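# Fork the loose switch onto the yellow-taped rack rails

## Task

With the fork, carry the unscrewed switch onto the rack's rail pair marked with yellow tape and slide it all the way in. The rack is loose: it must not tip beyond a slight lean, and it must finish in its original spot.

## Robot and tools

Robot: one six-joint arm (Elite, UR-style chain: shoulder pan, shoulder lift, elbow, wrist 1, wrist 2, wrist 3) on a base at (0, 0, +0.094) m in the scene frame, slightly tilted. Its tool is a rigid steel lifting fork with no motor or sensor. Nothing in a call opens, closes or reads the tool; a load stays on only by gravity, friction and the fork's shape.

Frame: every pose, velocity and target is in the scene frame. Its origin sits on the table top under the base, +z is up, and +y points left when facing along +x. Offsets use these same axes, and rotations turn about the Hand target's position.

Fork geometry: two flat blades, 240 mm long, 30 mm wide, 8 mm thick, 110 mm apart, point along the tool point's -y axis. The tool point is centred between the blades, halfway along them, on their load-carrying faces. The noses are 120 mm toward tool -y from it and the upright back legs 120 mm toward tool +y. The load faces look along tool -z, so the blades lie level when tool +z points straight down. If the noses droop, the load slides off. A block juts about 10 cm from the last joint's axis toward fork -y and turns with the fork. A load makes the tool sag and tilt below the commanded pose; compare the reported pose with what you sent and correct.

execute_actions(actions, cameras): actions is a list of actions; each action is a table of up to 15 rows, each row one 1/30 s control step; a short table repeats its last row to fill 15 steps. Each row is 6 numbers in [-1, 1]: dx, dy, dz, rx, ry, rz. These are offsets of the tool point's target from the Hand target at the start of that action, not absolute poses and not row-to-row increments. 1.0 equals 0.6 m for dx, dy, dz and 180 degrees for the rotation vector rx, ry, rz. A translation longer than 1.0 may be shortened along its direction. Sending the same offset again moves further. Each action takes 0.5 s. Images return only with an empty actions list or when cameras names them.

move(target, speed, blend, blocking, cameras): drives the tool point along a straight path. target is one 6-number row or a list of up to 15 rows, all offsets from the same starting Hand target (same scale as above), sharing at most 10 s. speed is the top path speed in m/s, 0.002 to 3.2, default 0.25, rotation capped at twice that in rad/s; one value or one per target. blend is a corner radius in m for lists, default 0 meaning a stop at each point. blocking=false returns after about 0.5 s while motion continues. The path ignores obstacles; the arm lags and can overshoot, more when fast or stretched. Avoid paths passing near the base (they can flip shoulder posture); go around. The result adds a move: line: done (within 3 mm and 2 degrees), off_target, moving, held, or fault, plus limits such as paced (pose clipped) or held (steps withheld). done does not imply no contact.

wait(seconds 0 to 10): lets time pass with the last command held; a running move keeps going. stop(): brakes a running move, needing some distance. zoom_image(camera, region): camera is cam_head_left, cam_head_right or cam_wrist; region [x0, y0, x1, y1] in pixels, at most 504 by 504, from the latest image. read_manual(section): licence texts only. finished_scene(scene): ends the current scene, given its number; irreversible.

Cameras: cam_head_left and cam_head_right (fixed on one bar) and cam_wrist, each 672x504. Calibration is given but may be a few mm or degrees off; the wrist image can lag during motion.

Control notes: per step the commanded orientation is clipped to within 32 degrees of the measured one; position is favoured if both cannot be met. Hand target in a result is the last command after clipping, and the base for the next offsets. The tool often rests short of it; an all-zero action re-requests it, or send the remaining gap as an offset. To release a push, command back beyond the tool point. Motion trails commands by about 0.15 s. Joint speed caps: 2.09 rad/s for pan and lift, 2.62 for elbow, 3.14 for wrists.

Result lines: end_effector_position (m), end_effector_quat_wxyz, velocities (m/s, rad/s), Joint positions in URDF order, joint torques (include arm weight, offset and noisy; positive toward larger joint angle). "within noise" means a still arm, with velocities omitted.

Hazards: the arm is stiff, so targets even slightly beyond a firm contact can fault. Net outside force near 150 N (plus or minus 25) or contact torque at a joint limit (pan and lift 293, elbow 133, each wrist 49.8 N m; carried weight counts) stops the arm for 10 s. Motors heat when holding loads, stretched or pushing; MOTOR HOT appears at 70 °C and brakes lock at 85 °C for 30 to 60 s or more. Approach slowly, keep blades level while carrying, don't slam or drop the switch, don't shove the loose rack or tip it, and don't let anything leave the table. Loose objects may occasionally be nudged by outside pushes.

Each tool is called after "Emit:" as name(argument=value, ...), one argument or row to a line, values as JSON.

## Session

Emit:
execute_actions(
  actions=[],
)

Scene clock: 0.00 s.
end_effector_position=(+0.6600, +0.2529, +0.3169) end_effector_quat_wxyz=(+0.049, +0.971, +0.235, +0.002)
Joint positions: [3.144 -1.402 1.911 -2.097 -1.658 1.049]
Joint velocities: within noise
Joint torques (N m): no reading
Hand target: +0.6600, +0.2529, +0.3169; +0.049, +0.971, +0.235, +0.002

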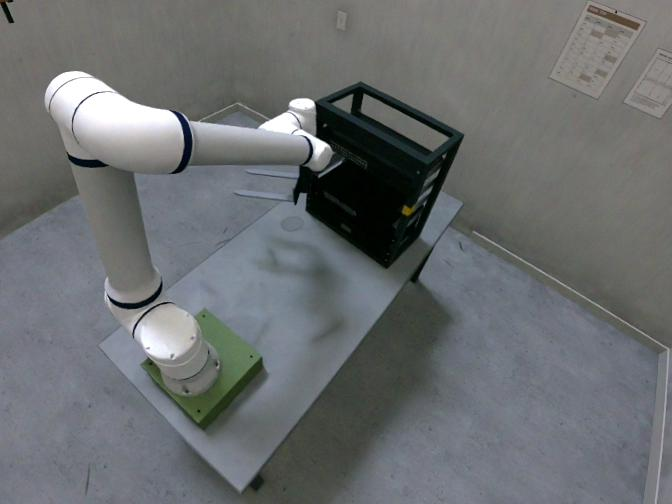

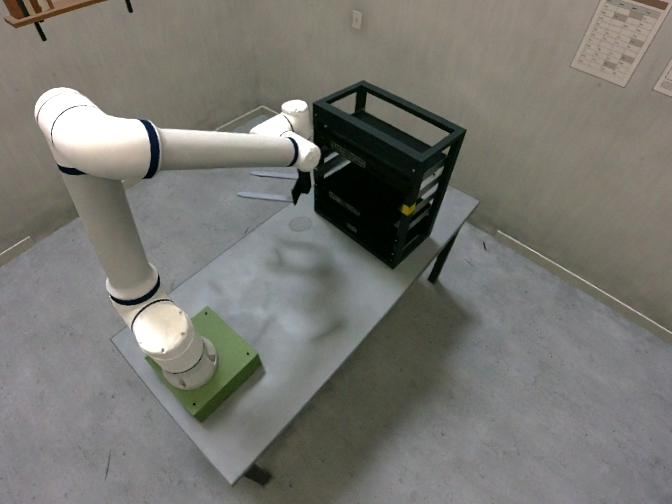

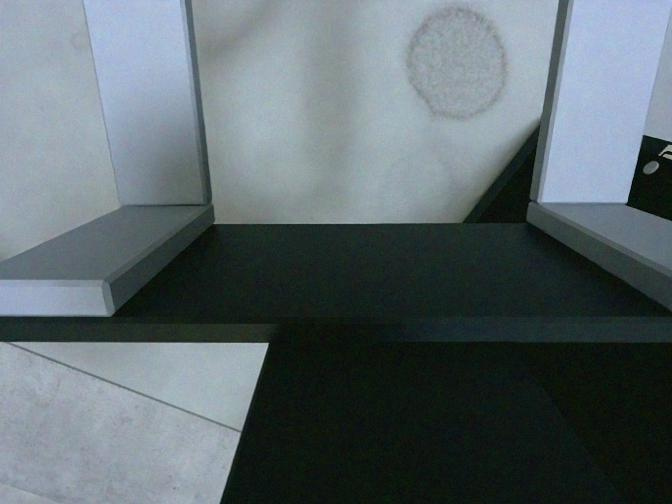

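Emit:
zoom_image(
  camera="cam_head_right",
  region=[230, 70, 490, 280],
)

Emit:
zoom_image(
  camera="cam_head_left",
  region=[230, 70, 490, 280],
)

Scaled by 1.938.

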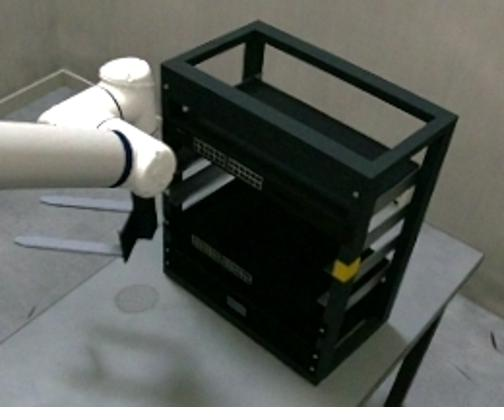

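Scaled by 1.938.

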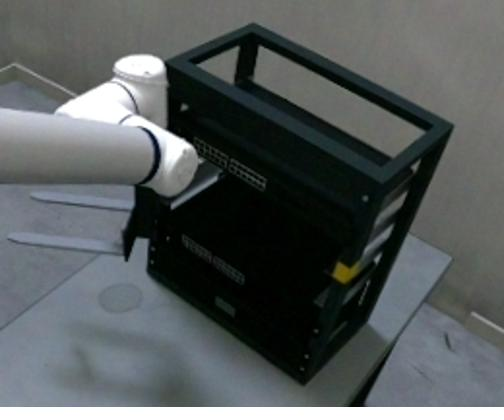

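Emit:
move(
  target=[
    [-0.35,0,0.15,0,0,0],
    [-0.4,-0.42,0.222,0,0,-0.65],
  ],
  blend=[0.05,0],
  speed=0.4,
  cameras=["all"],
)

Scene clock: 31.67 s.
end_effector_position=(+0.4200, +0.0009, +0.4501) end_effector_quat_wxyz=(+0.027, +0.708, -0.705, -0.041)
Joint positions: [2.543 -2.354 2.277 -1.391 -1.615 2.494]
Joint torques (N m): [11.14 27.31 -100.86 -4.2 2.14 3.26]
Hand target: +0.4200, +0.0009, +0.4501; +0.027, +0.708, -0.705, -0.041
Off the commanded pose: 0.000 m, 0 deg.
move: done
camera_calibration:
cam_wrist: T_world_to_cam=[[-0.0116672, -0.998922, -0.0449271, 0.0355406], [-0.900556, -0.0090302, 0.434646, 0.0539735], [-0.434584, 0.0455304, -0.89948, 0.681689], [0, 0, 0, 1]] pos_world=[0.345272, 0.00495209, 0.591303]

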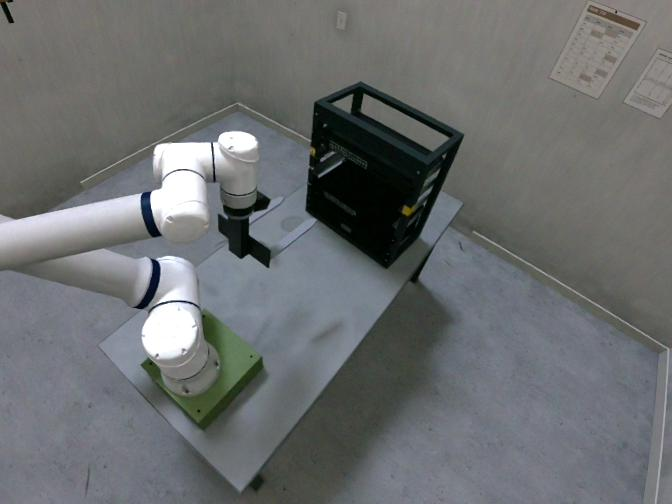

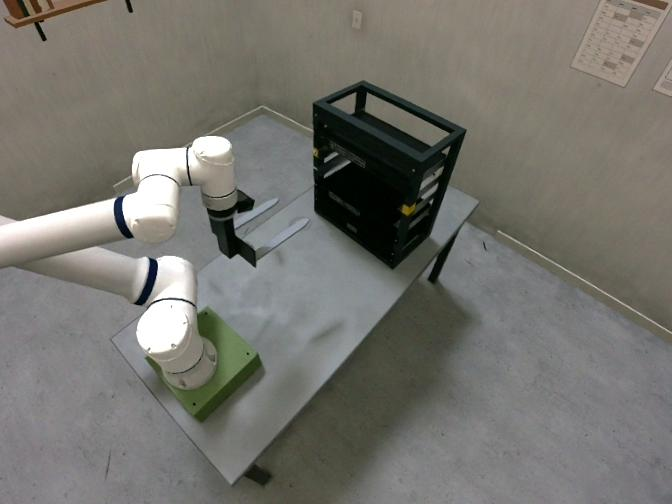

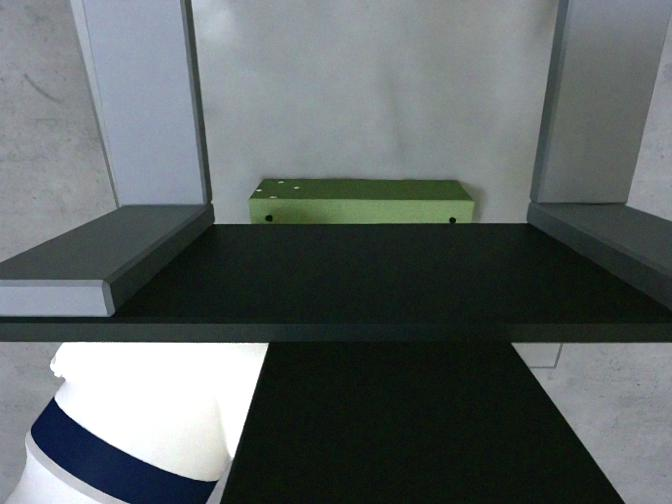

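Emit:
move(
  target=[0.27, 0, 0.22, 0, -0.5, 0],
  speed=0.4,
  cameras=["all"],
)

Emit:
zoom_image(
  camera="cam_wrist",
  region=[0, 0, 504, 504],
)

Emit:
zoom_image(
  camera="cam_wrist",
  region=[168, 0, 672, 504],
)

Scene clock: 41.07 s.
end_effector_position=(+0.5820, +0.0009, +0.5821) end_effector_quat_wxyz=(-0.479, +0.529, -0.517, +0.472)
Joint positions: [2.467 -1.459 2.803 -4.338 -0.835 3.046]
Joint torques (N m): [9.27 -16.45 -39.91 -9.24 -1.62 3.33]
Hand target: +0.5820, +0.0009, +0.5821; -0.479, +0.529, -0.517, +0.472
Off the commanded pose: 0.000 m, 0 deg.
move: done
camera_calibration:
cam_wrist: T_world_to_cam=[[0.0450177, -0.998915, -0.0119474, -0.00883117], [-0.434934, -0.00883168, -0.900419, 0.648565], [0.899336, 0.0457311, -0.43486, -0.175927], [0, 0, 0, 1]] pos_world=[0.440698, 0.00495165, 0.507371]

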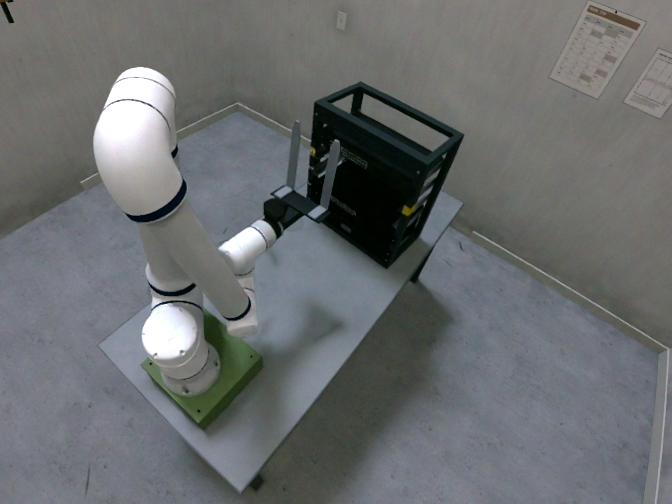

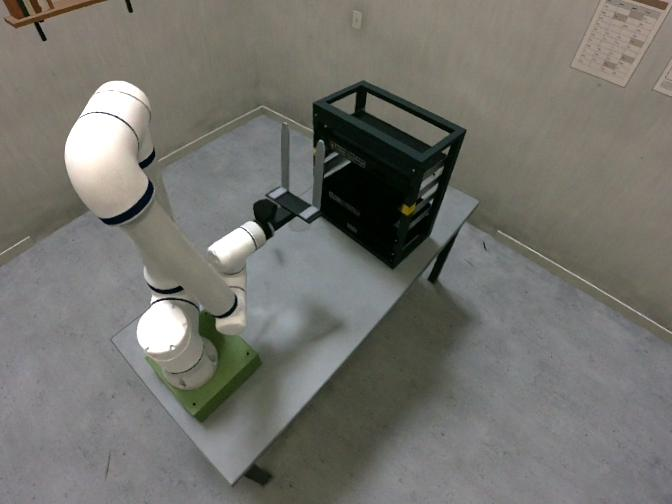

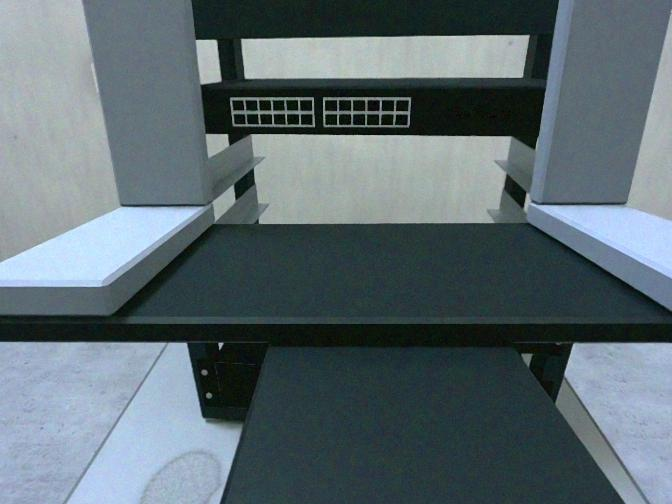

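Scaled by 1.000.

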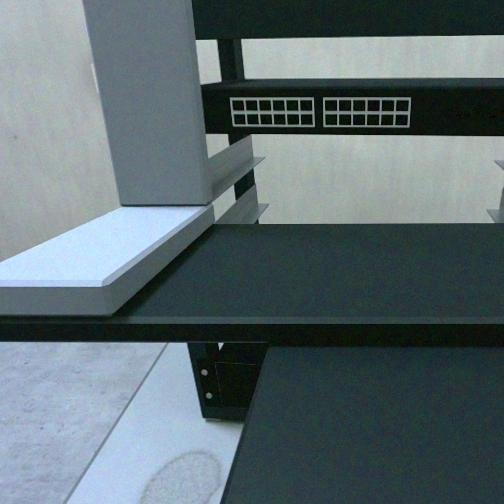

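Scaled by 1.000.

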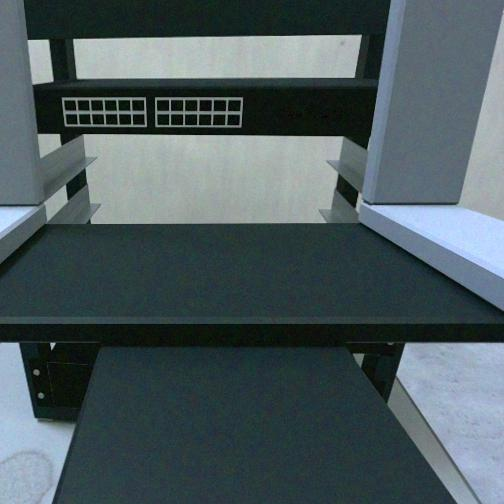

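Emit:
move(
  target=[-0.0, 0, -0.1, 0, 0.13, 0],
  speed=0.4,
  cameras=["cam_wrist"],
)

Emit:
move(
  target=[-0.0, 0, 0.35, 0, -0.08, 0],
  speed=0.4,
  cameras=["cam_wrist"],
)

Scene clock: 52.43 s.
end_effector_position=(+0.5820, +0.0009, +0.5220) end_effector_quat_wxyz=(-0.364, +0.614, -0.604, +0.355)
Joint positions: [2.392 -2.131 2.83 -3.145 -0.881 2.667]
Joint torques (N m): [-21.14 -9.59 -86.23 -6.6 5.15 -2.03]
Hand target: +0.5820, +0.0009, +0.5221; -0.364, +0.614, -0.604, +0.355
Off the commanded pose: 0.000 m, 0 deg.
move: done
camera_calibration:
cam_wrist: T_world_to_cam=[[0.0363034, -0.998926, -0.0288067, 0.00437834], [-0.756426, -0.00862994, -0.654022, 0.653006], [0.653071, 0.0455334, -0.755927, 0.10887], [0, 0, 0, 1]] pos_world=[0.422692, 0.00505182, 0.509504]
Images, in order (width x height): cam_wrist 672x504.

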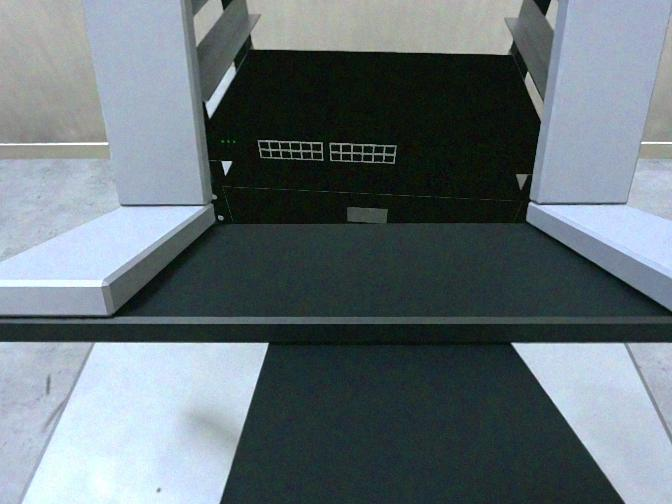

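Scene clock: 53.73 s.
end_effector_position=(+0.5819, +0.0009, +0.7319) end_effector_quat_wxyz=(-0.437, +0.565, -0.553, +0.429)
Joint positions: [2.421 -2.208 2.629 -3.193 -0.817 2.89]
Joint torques (N m): [8.14 17.79 -95.23 -10.11 -0.62 3.13]
Hand target: +0.5820, +0.0009, +0.7321; -0.437, +0.565, -0.553, +0.429
Off the commanded pose: 0.000 m, 0 deg.
move: done
camera_calibration:
cam_wrist: T_world_to_cam=[[0.0425145, -0.998919, -0.0187856, -0.000586475], [-0.570412, -0.00883148, -0.821311, 0.804405], [0.820258, 0.0456332, -0.570171, 0.0343268], [0, 0, 0, 1]] pos_world=[0.43071, 0.0049518, 0.680228]
Images, in order (width x height): cam_wrist 672x504.

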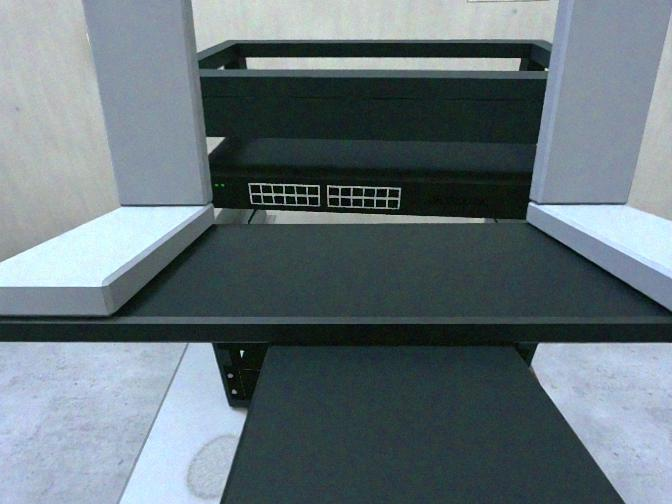

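Emit:
move(
  target=[0.1, -0.4, 0, 0, 0, 0],
  speed=0.4,
  cameras=["cam_wrist"],
)

Emit:
zoom_image(
  camera="cam_wrist",
  region=[190, 0, 550, 230],
)

Emit:
move(
  target=[0, 0, -0.35, 0, 0, 0],
  speed=0.4,
  cameras=["all"],
)

Emit:
zoom_image(
  camera="cam_wrist",
  region=[190, 0, 550, 230],
)

Emit:
zoom_image(
  camera="cam_head_right",
  region=[300, 70, 480, 280],
)

Scene clock: 61.03 s.
end_effector_position=(+0.6419, -0.2389, +0.7321) end_effector_quat_wxyz=(-0.437, +0.565, -0.553, +0.429)
Joint positions: [2.087 -1.84 2.443 -3.184 -0.516 2.648]
Joint torques (N m): [-22.83 -9.98 -87.91 -9.27 5.46 -2.18]
Hand target: +0.6420, -0.2391, +0.7321; -0.437, +0.565, -0.553, +0.429
Off the commanded pose: 0.000 m, 0 deg.
move: done
camera_calibration:
cam_wrist: T_world_to_cam=[[0.0424614, -0.99892, -0.0188568, -0.242602], [-0.570187, -0.00873006, -0.821469, 0.836614], [0.820417, 0.0456326, -0.569942, -0.00412281], [0, 0, 0, 1]] pos_world=[0.49071, -0.234848, 0.680328]
Images, in order (width x height): cam_wrist 672x504.

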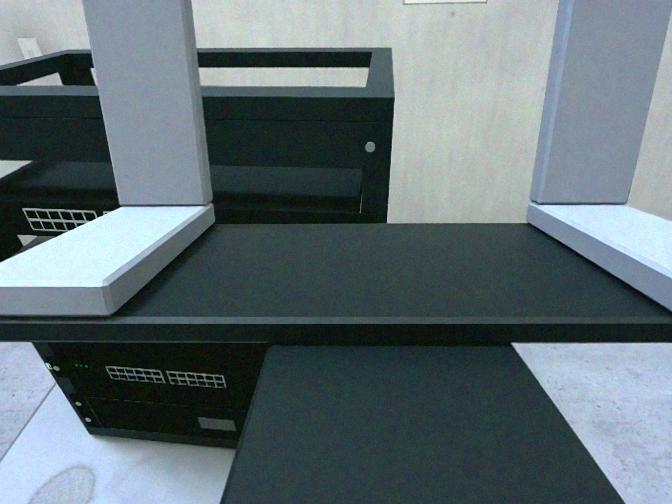

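Scaled by 1.400.

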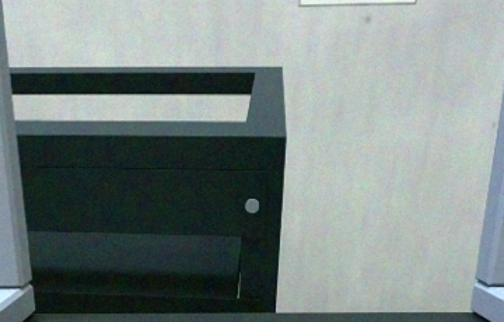

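Scene clock: 62.63 s.
end_effector_position=(+0.6420, -0.2391, +0.5221) end_effector_quat_wxyz=(-0.437, +0.565, -0.553, +0.429)
Joint positions: [2.082 -1.366 2.62 -3.829 -0.512 2.642]
Joint torques (N m): [10.02 -31.17 -46.97 -8.95 1.18 3.58]
Hand target: +0.6420, -0.2391, +0.5221; -0.437, +0.565, -0.553, +0.429
Off the commanded pose: 0.000 m, 0 deg.
move: done
camera_calibration:
cam_wrist: T_world_to_cam=[[0.0425949, -0.998915, -0.0188393, -0.246833], [-0.570365, -0.0088307, -0.821344, 0.664191], [0.820286, 0.0457304, -0.570122, -0.123573], [0, 0, 0, 1]] pos_world=[0.49071, -0.235048, 0.470428]

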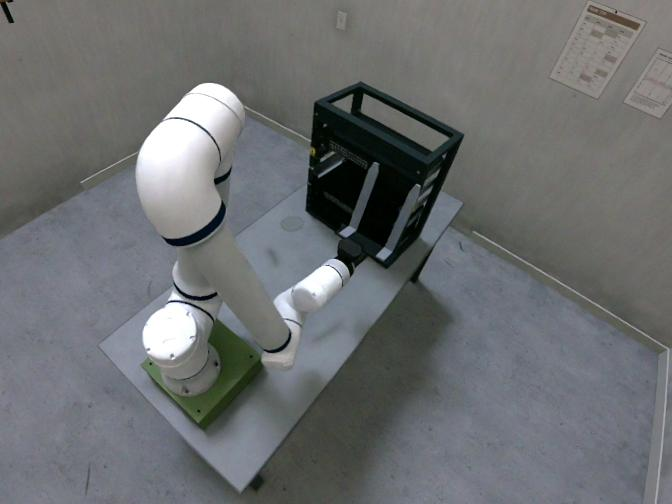

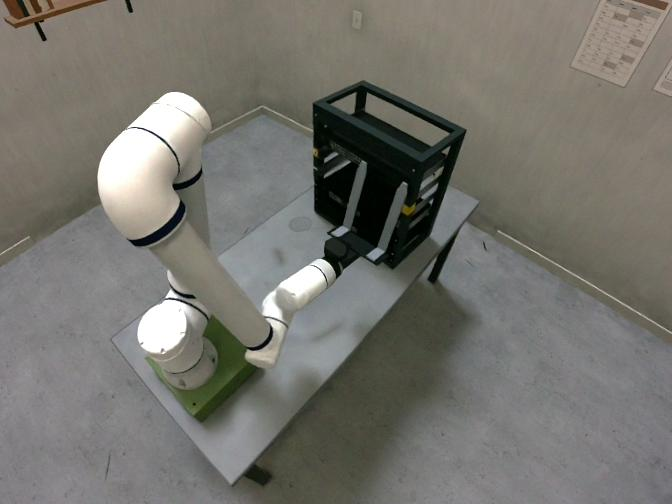

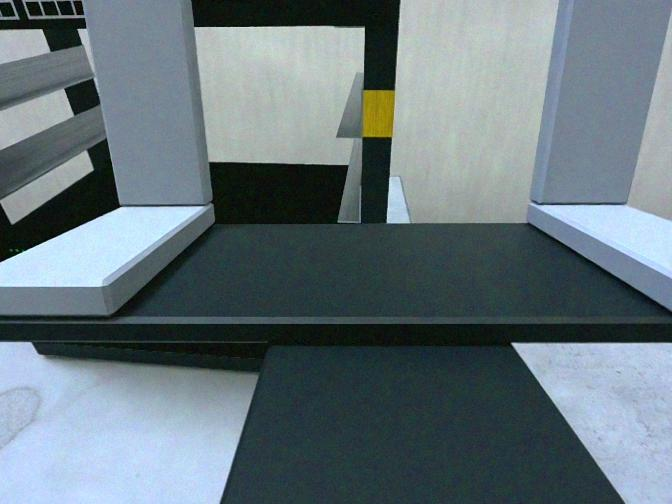

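Scaled by 1.400.

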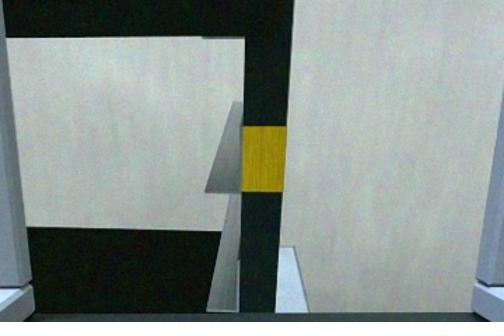

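Scaled by 2.400.

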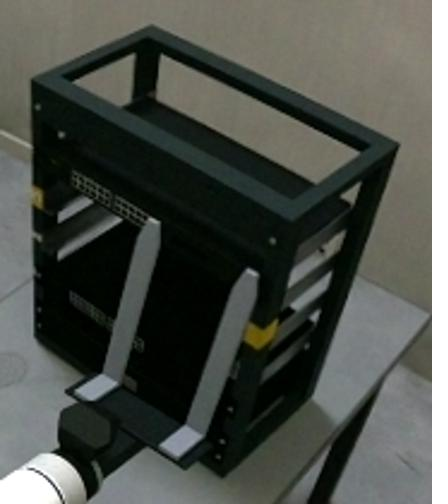

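Emit:
move(
  target=[-0.1, 0, 0.15, 0, 0, 0],
  speed=0.4,
  cameras=["cam_wrist"],
)

Emit:
zoom_image(
  camera="cam_wrist",
  region=[190, 0, 550, 230],
)

Emit:
move(
  target=[-0.1, 0, -0.45, 0, 0, 0],
  speed=0.4,
  cameras=["cam_wrist"],
)

Emit:
zoom_image(
  camera="cam_wrist",
  region=[190, 0, 550, 230],
)

Scene clock: 68.90 s.
end_effector_position=(+0.5820, -0.2391, +0.6120) end_effector_quat_wxyz=(-0.437, +0.565, -0.553, +0.429)
Joint positions: [1.922 -1.794 2.66 -3.237 -0.386 2.416]
Joint torques (N m): [-22.33 -31.84 -73.64 -3.88 7.07 -2.07]
Hand target: +0.5820, -0.2391, +0.6121; -0.437, +0.565, -0.553, +0.429
Off the commanded pose: 0.000 m, 0 deg.
move: done
camera_calibration:
cam_wrist: T_world_to_cam=[[0.0421139, -0.998935, -0.018829, -0.242297], [-0.569716, -0.00852845, -0.821797, 0.703885], [0.820762, 0.0453362, -0.569469, -0.023989], [0, 0, 0, 1]] pos_world=[0.430908, -0.234948, 0.560227]
Images, in order (width x height): cam_wrist 672x504.

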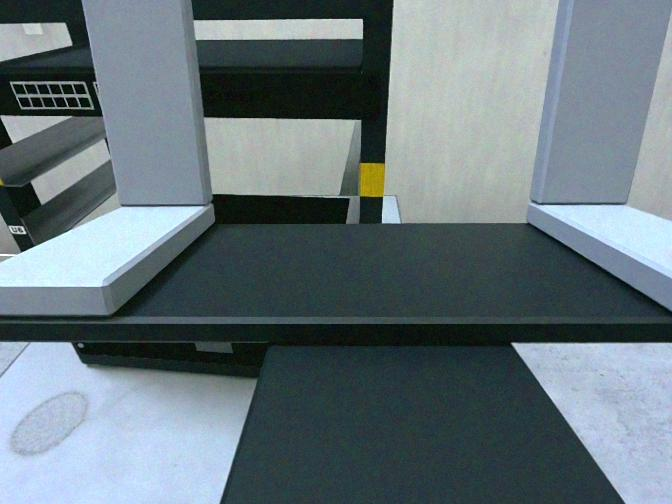

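Scaled by 1.400.

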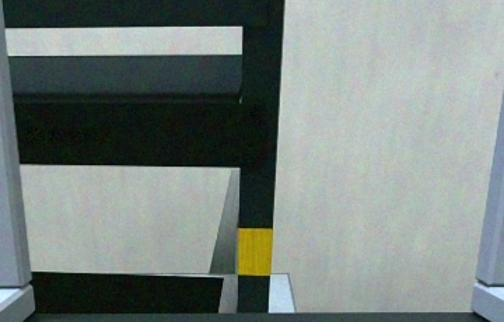

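Scene clock: 70.20 s.
end_effector_position=(+0.5475, -0.2373, +0.4428) end_effector_quat_wxyz=(-0.431, +0.571, -0.563, +0.414)
Joint positions: [1.797 -1.413 2.844 -3.448 -0.336 2.061]
Joint torques (N m): [9.84 -44.26 -33.66 -4.23 4.43 3.45]
Hand target: +0.5475, -0.2373, +0.4429; -0.431, +0.571, -0.563, +0.414 (not the last commanded pose)
Off the commanded pose: 0.104 m, 2 deg.
move: held (a check stopped the path); limits=held
pose unreachable: on one or more control steps of this call, first in action 0 (counted from 0), an arm could not follow its commanded pose, so it was not sent that pose on those steps. It may still have moved: this result reports where it is.
cause: moving toward the commanded pose would bring two parts of the arm too close to each other (joints 3 (elbow) and 4 (wrist 1) lie between them).
camera_calibration:
cam_wrist: T_world_to_cam=[[0.0461427, -0.998384, -0.0331592, -0.23804], [-0.599858, -0.00115007, -0.800106, 0.553782], [0.798775, 0.0568098, -0.598941, -0.0642233], [0, 0, 0, 1]] pos_world=[0.394474, -0.23337, 0.396725]
Images, in order (width x height): cam_wrist 672x504.

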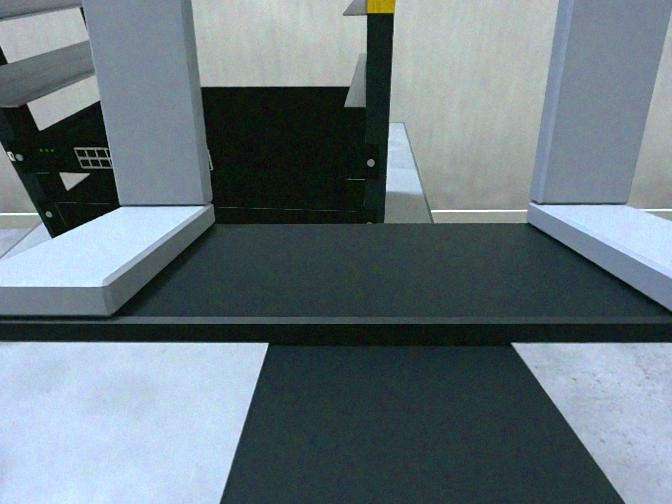

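Scaled by 1.400.

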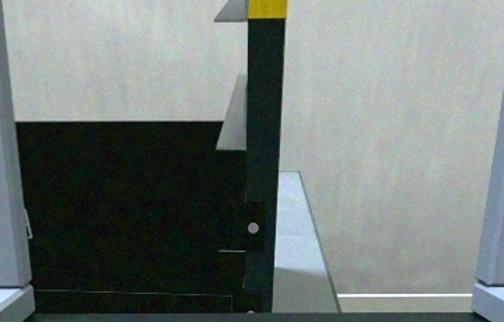

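Emit:
move(
  target=[
    [0, 0.2, 0.45, 0, 0, 0],
    [-0.2,0.39,0.15,0,0.4,0],
  ],
  speed=0.4,
  cameras=["all"],
)

Emit:
zoom_image(
  camera="cam_head_right",
  region=[300, 70, 480, 280],
)

Emit:
zoom_image(
  camera="cam_head_left",
  region=[300, 70, 480, 280],
)

Scene clock: 132.90 s.
end_effector_position=(+0.4275, -0.0034, +0.5329) end_effector_quat_wxyz=(-0.018, +0.705, -0.709, -0.001)
Joint positions: [2.449 -2.409 2.189 -1.337 -1.538 2.408]
Joint torques (N m): [10.25 31.23 -99.92 -4.85 -1.16 3.34]
Hand target: +0.4275, -0.0033, +0.5329; -0.018, +0.705, -0.709, -0.001
Off the commanded pose: 0.000 m, 0 deg.
move: done
camera_calibration:
cam_wrist: T_world_to_cam=[[-0.0171998, -0.998379, -0.0542604, 0.0424557], [-0.946389, -0.00125187, 0.323026, 0.103804], [-0.32257, 0.0569074, -0.944833, 0.736059], [0, 0, 0, 1]] pos_world=[0.3364, 0.000629561, 0.664226]

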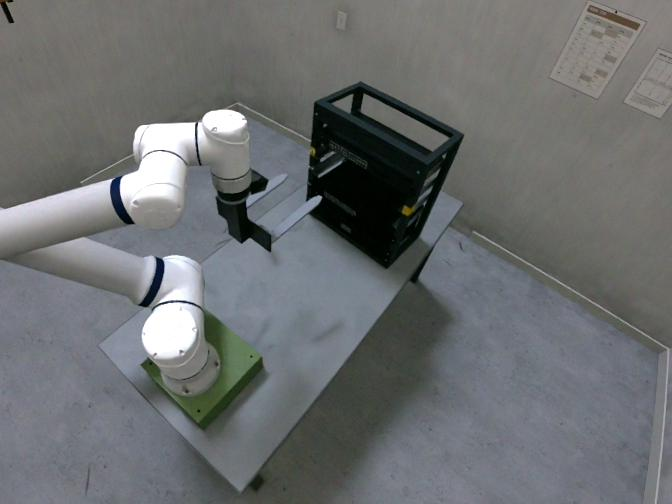

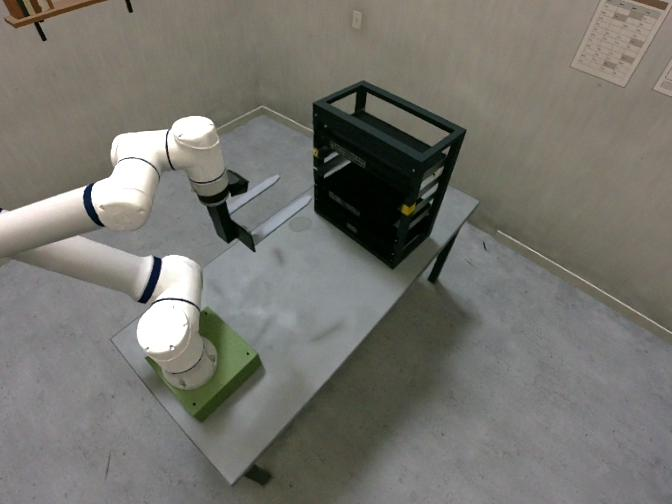

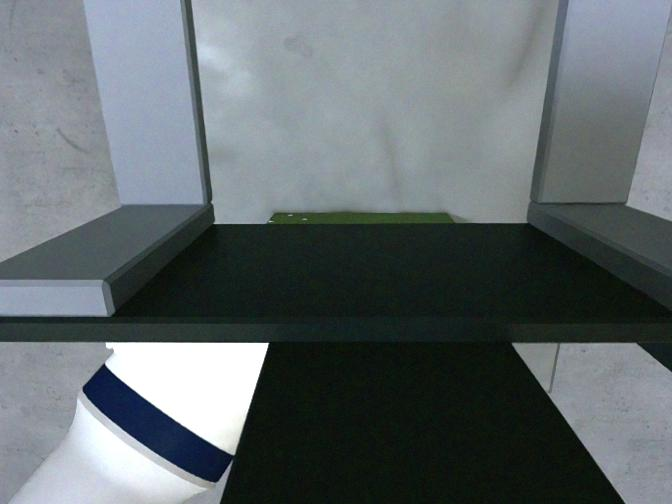

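Scaled by 2.400.

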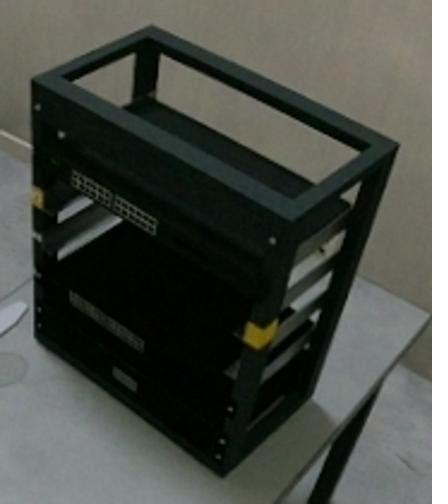

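Scaled by 2.400.

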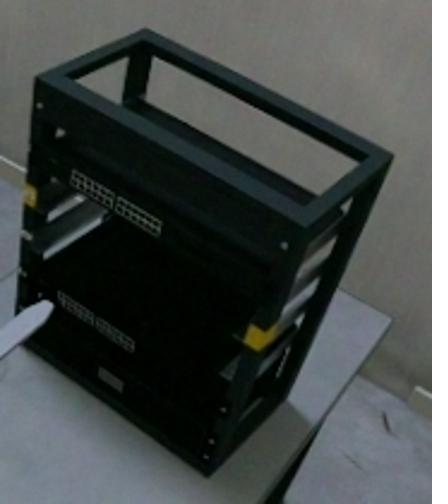

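Emit:
move(
  target=[0.454, -0.001, -0.1965, -0.0083, 0.0078, -0.0133],
  speed=0.25,
  cameras=["all"],
)

Emit:
zoom_image(
  camera="cam_head_right",
  region=[230, 70, 480, 280],
)

Emit:
zoom_image(
  camera="cam_head_left",
  region=[230, 70, 480, 280],
)

Scene clock: 153.33 s.
end_effector_position=(+0.6997, -0.0039, +0.4151) end_effector_quat_wxyz=(+0.000, +0.690, -0.724, +0.000)
Joint positions: [2.862 -1.782 2.109 -1.883 -1.568 2.863]
Joint torques (N m): [10.19 -26.51 -99.59 -10.11 -1.89 3.69]
Hand target: +0.6999, -0.0039, +0.4150; +0.000, +0.690, -0.724, +0.000
Off the commanded pose: 0.000 m, 0 deg.
move: done
camera_calibration:
cam_wrist: T_world_to_cam=[[-0.0599324, -0.997832, -0.0272044, 0.0588121], [-0.937173, 0.046864, 0.345703, 0.383844], [-0.343679, 0.0462141, -0.937949, 0.724416], [0, 0, 0, 1]] pos_world=[0.612219, 0.00721789, 0.54837]

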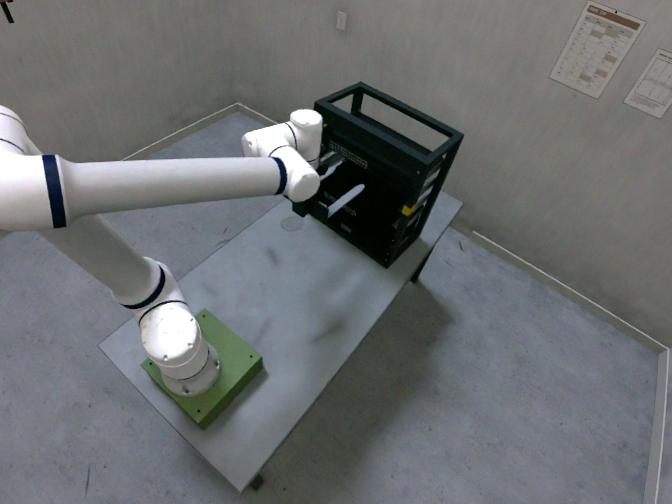

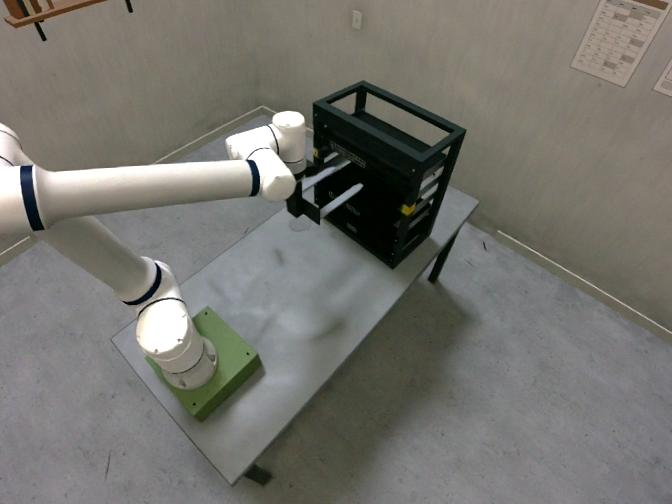

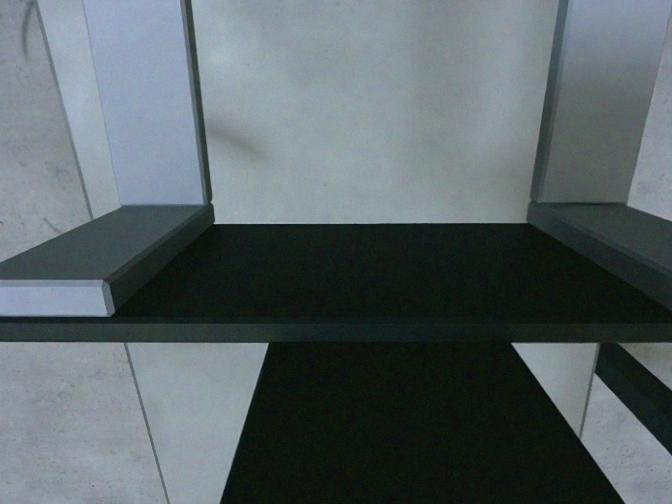

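Scaled by 2.016.

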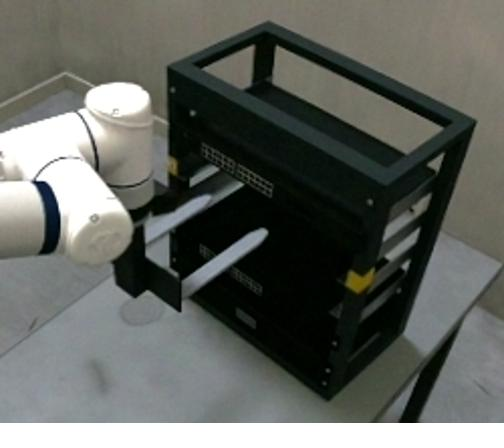

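Scaled by 2.016.

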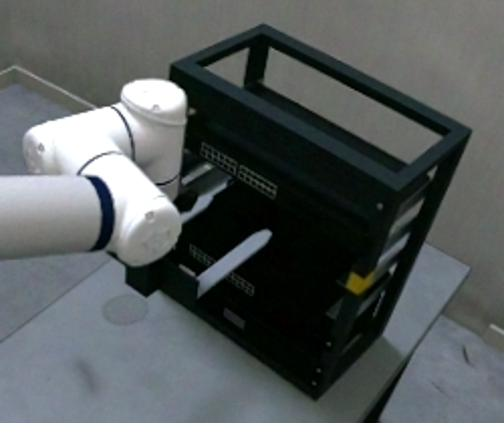

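Emit:
move(
  target=[
    [0.05,-0.0155,0,0,0,0],
    [0.325, -0.0295, 0, 0, 0, 0],
  ],
  speed=0.12,
  blend=[0.005,0],
  cameras=["all"],
)

Emit:
zoom_image(
  camera="cam_head_right",
  region=[270, 70, 480, 280],
)

Emit:
zoom_image(
  camera="cam_head_left",
  region=[270, 70, 480, 280],
)

Scene clock: 164.23 s.
end_effector_position=(+0.8947, -0.0216, +0.4150) end_effector_quat_wxyz=(+0.000, +0.690, -0.724, +0.000)
Joint positions: [2.925 -1.444 1.792 -1.905 -1.567 2.926]
Joint torques (N m): [9.12 -61.84 -97.38 -5.12 -0.72 3.35]
Hand target: +0.8949, -0.0216, +0.4150; +0.000, +0.690, -0.724, +0.000
Off the commanded pose: 0.000 m, 0 deg.
move: done
camera_calibration:
cam_wrist: T_world_to_cam=[[-0.0599658, -0.997827, -0.0272984, 0.0530067], [-0.937171, 0.0468627, 0.345708, 0.567354], [-0.343677, 0.0463139, -0.937945, 0.792116], [0, 0, 0, 1]] pos_world=[0.807119, -0.0103823, 0.548269]

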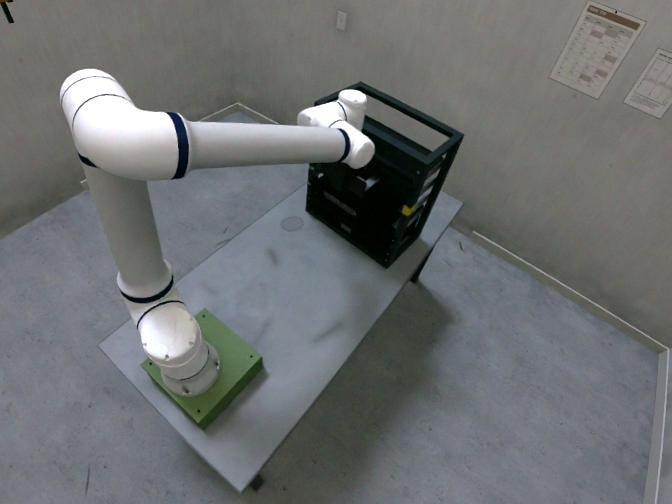

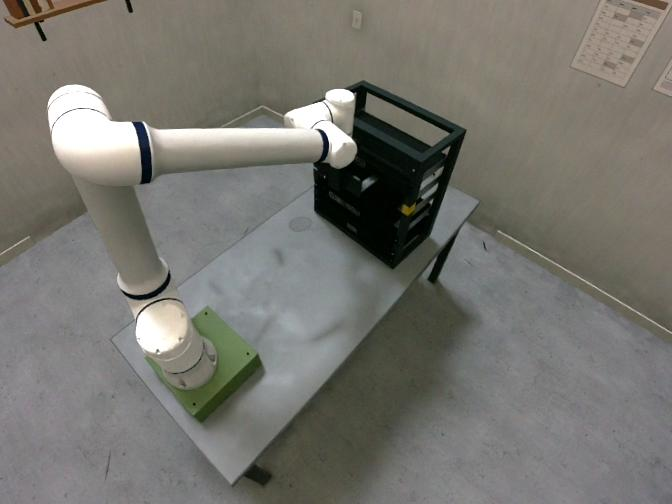

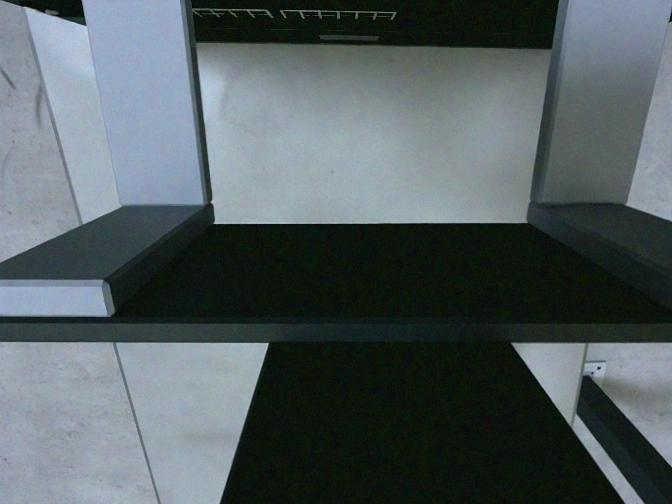

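Scaled by 2.400.

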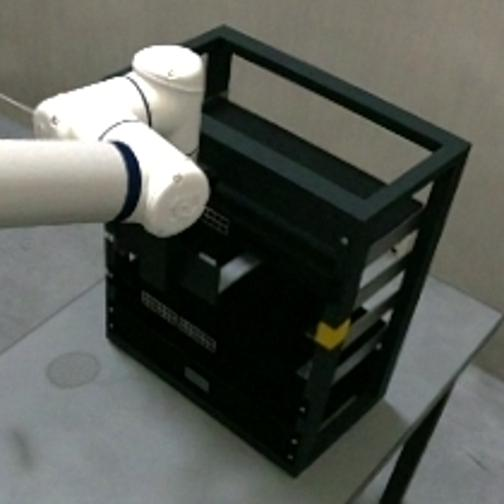

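Scaled by 2.400.

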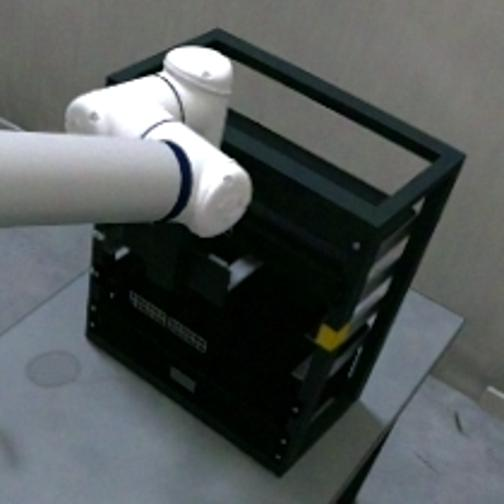

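Emit:
move(
  target=[
    [0.0133,-0.0006,0,0,0,0],
    [0.0133, -0.0006, 0.025, 0, 0, 0],
  ],
  speed=0.06,
)

Emit:
move(
  target=[0,0,0.01,0,0,0],
  speed=0.03,
)

Emit:
move(
  target=[0,0,0.01,0,0,0],
  speed=0.03,
  cameras=["all"],
)

Emit:
zoom_image(
  camera="cam_head_right",
  region=[270, 70, 480, 280],
)

Scene clock: 176.33 s.
end_effector_position=(+0.9029, -0.0220, +0.4298) end_effector_quat_wxyz=(+0.000, +0.690, -0.724, +0.000)
Joint positions: [2.927 -1.438 1.758 -1.877 -1.567 2.928]
Joint torques (N m): [5.5 -90.12 -96.98 -5.38 1.39 2.51]
Hand target: +0.9029, -0.0220, +0.4300; +0.000, +0.690, -0.724, +0.000
Off the commanded pose: 0.000 m, 0 deg.
move: done

Scene clock: 177.07 s.
end_effector_position=(+0.9029, -0.0220, +0.4358) end_effector_quat_wxyz=(+0.000, +0.690, -0.724, +0.000) end_effector_velocity=(-0.001, +0.000, +0.002) end_effector_angular_velocity=(+0.000, +0.000, +0.000)
Joint positions: [2.927 -1.441 1.751 -1.866 -1.567 2.928]
Joint velocities: [0 -0.002 -0.002 0.005 0 0]
Joint torques (N m): [-4.1 -90.35 -98.18 -5.2 1.26 0.29]
Hand target: +0.9029, -0.0220, +0.4360; +0.000, +0.690, -0.724, +0.000
Off the commanded pose: 0.000 m, 0 deg.
move: done

Scene clock: 177.80 s.
end_effector_position=(+0.9028, -0.0219, +0.4415) end_effector_quat_wxyz=(+0.000, +0.690, -0.724, +0.000)
Joint positions: [2.927 -1.444 1.743 -1.856 -1.567 2.928]
Joint torques (N m): [-14.37 -119.36 -134.36 -14.91 1.52 -1.6]
Hand target: +0.9029, -0.0220, +0.4420; +0.000, +0.690, -0.724, +0.000
Off the commanded pose: 0.001 m, 0 deg.
move: done
camera_calibration:
cam_wrist: T_world_to_cam=[[-0.0599816, -0.997827, -0.0272664, 0.0538172], [-0.936985, 0.0468637, 0.346212, 0.565456], [-0.344182, 0.0463146, -0.93776, 0.820113], [0, 0, 0, 1]] pos_world=[0.81532, -0.0107823, 0.574769]

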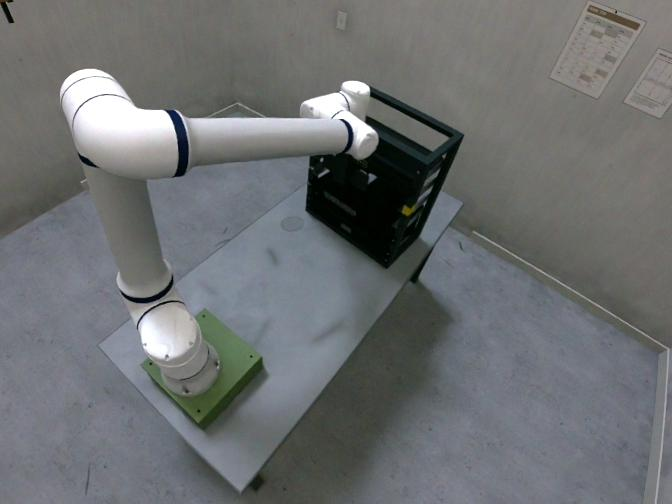

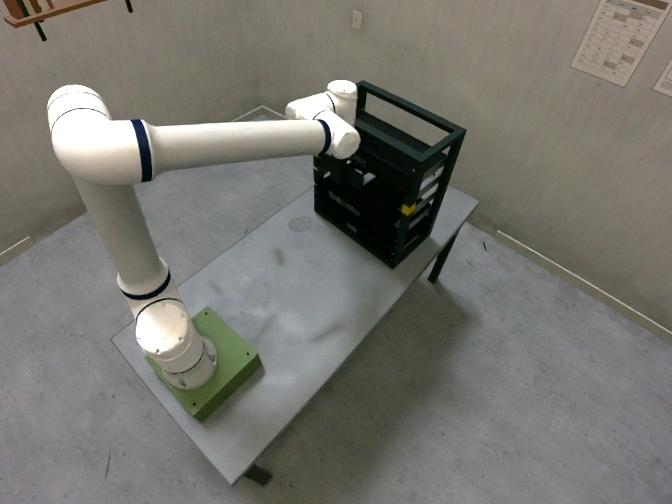

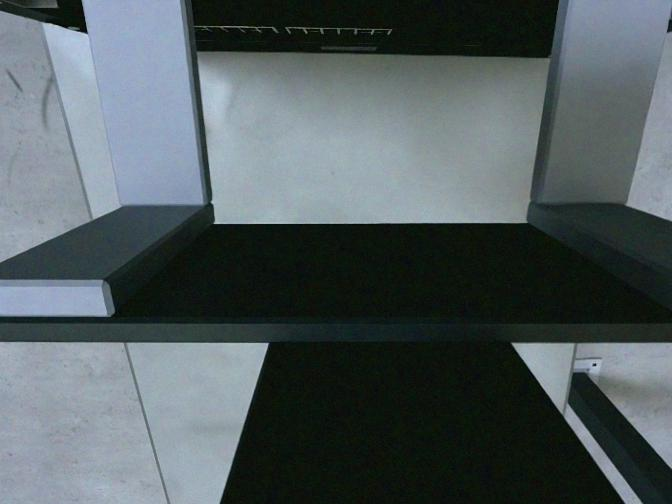

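Scaled by 2.400.

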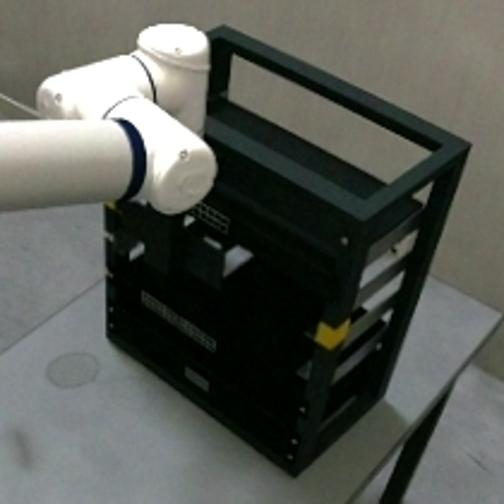

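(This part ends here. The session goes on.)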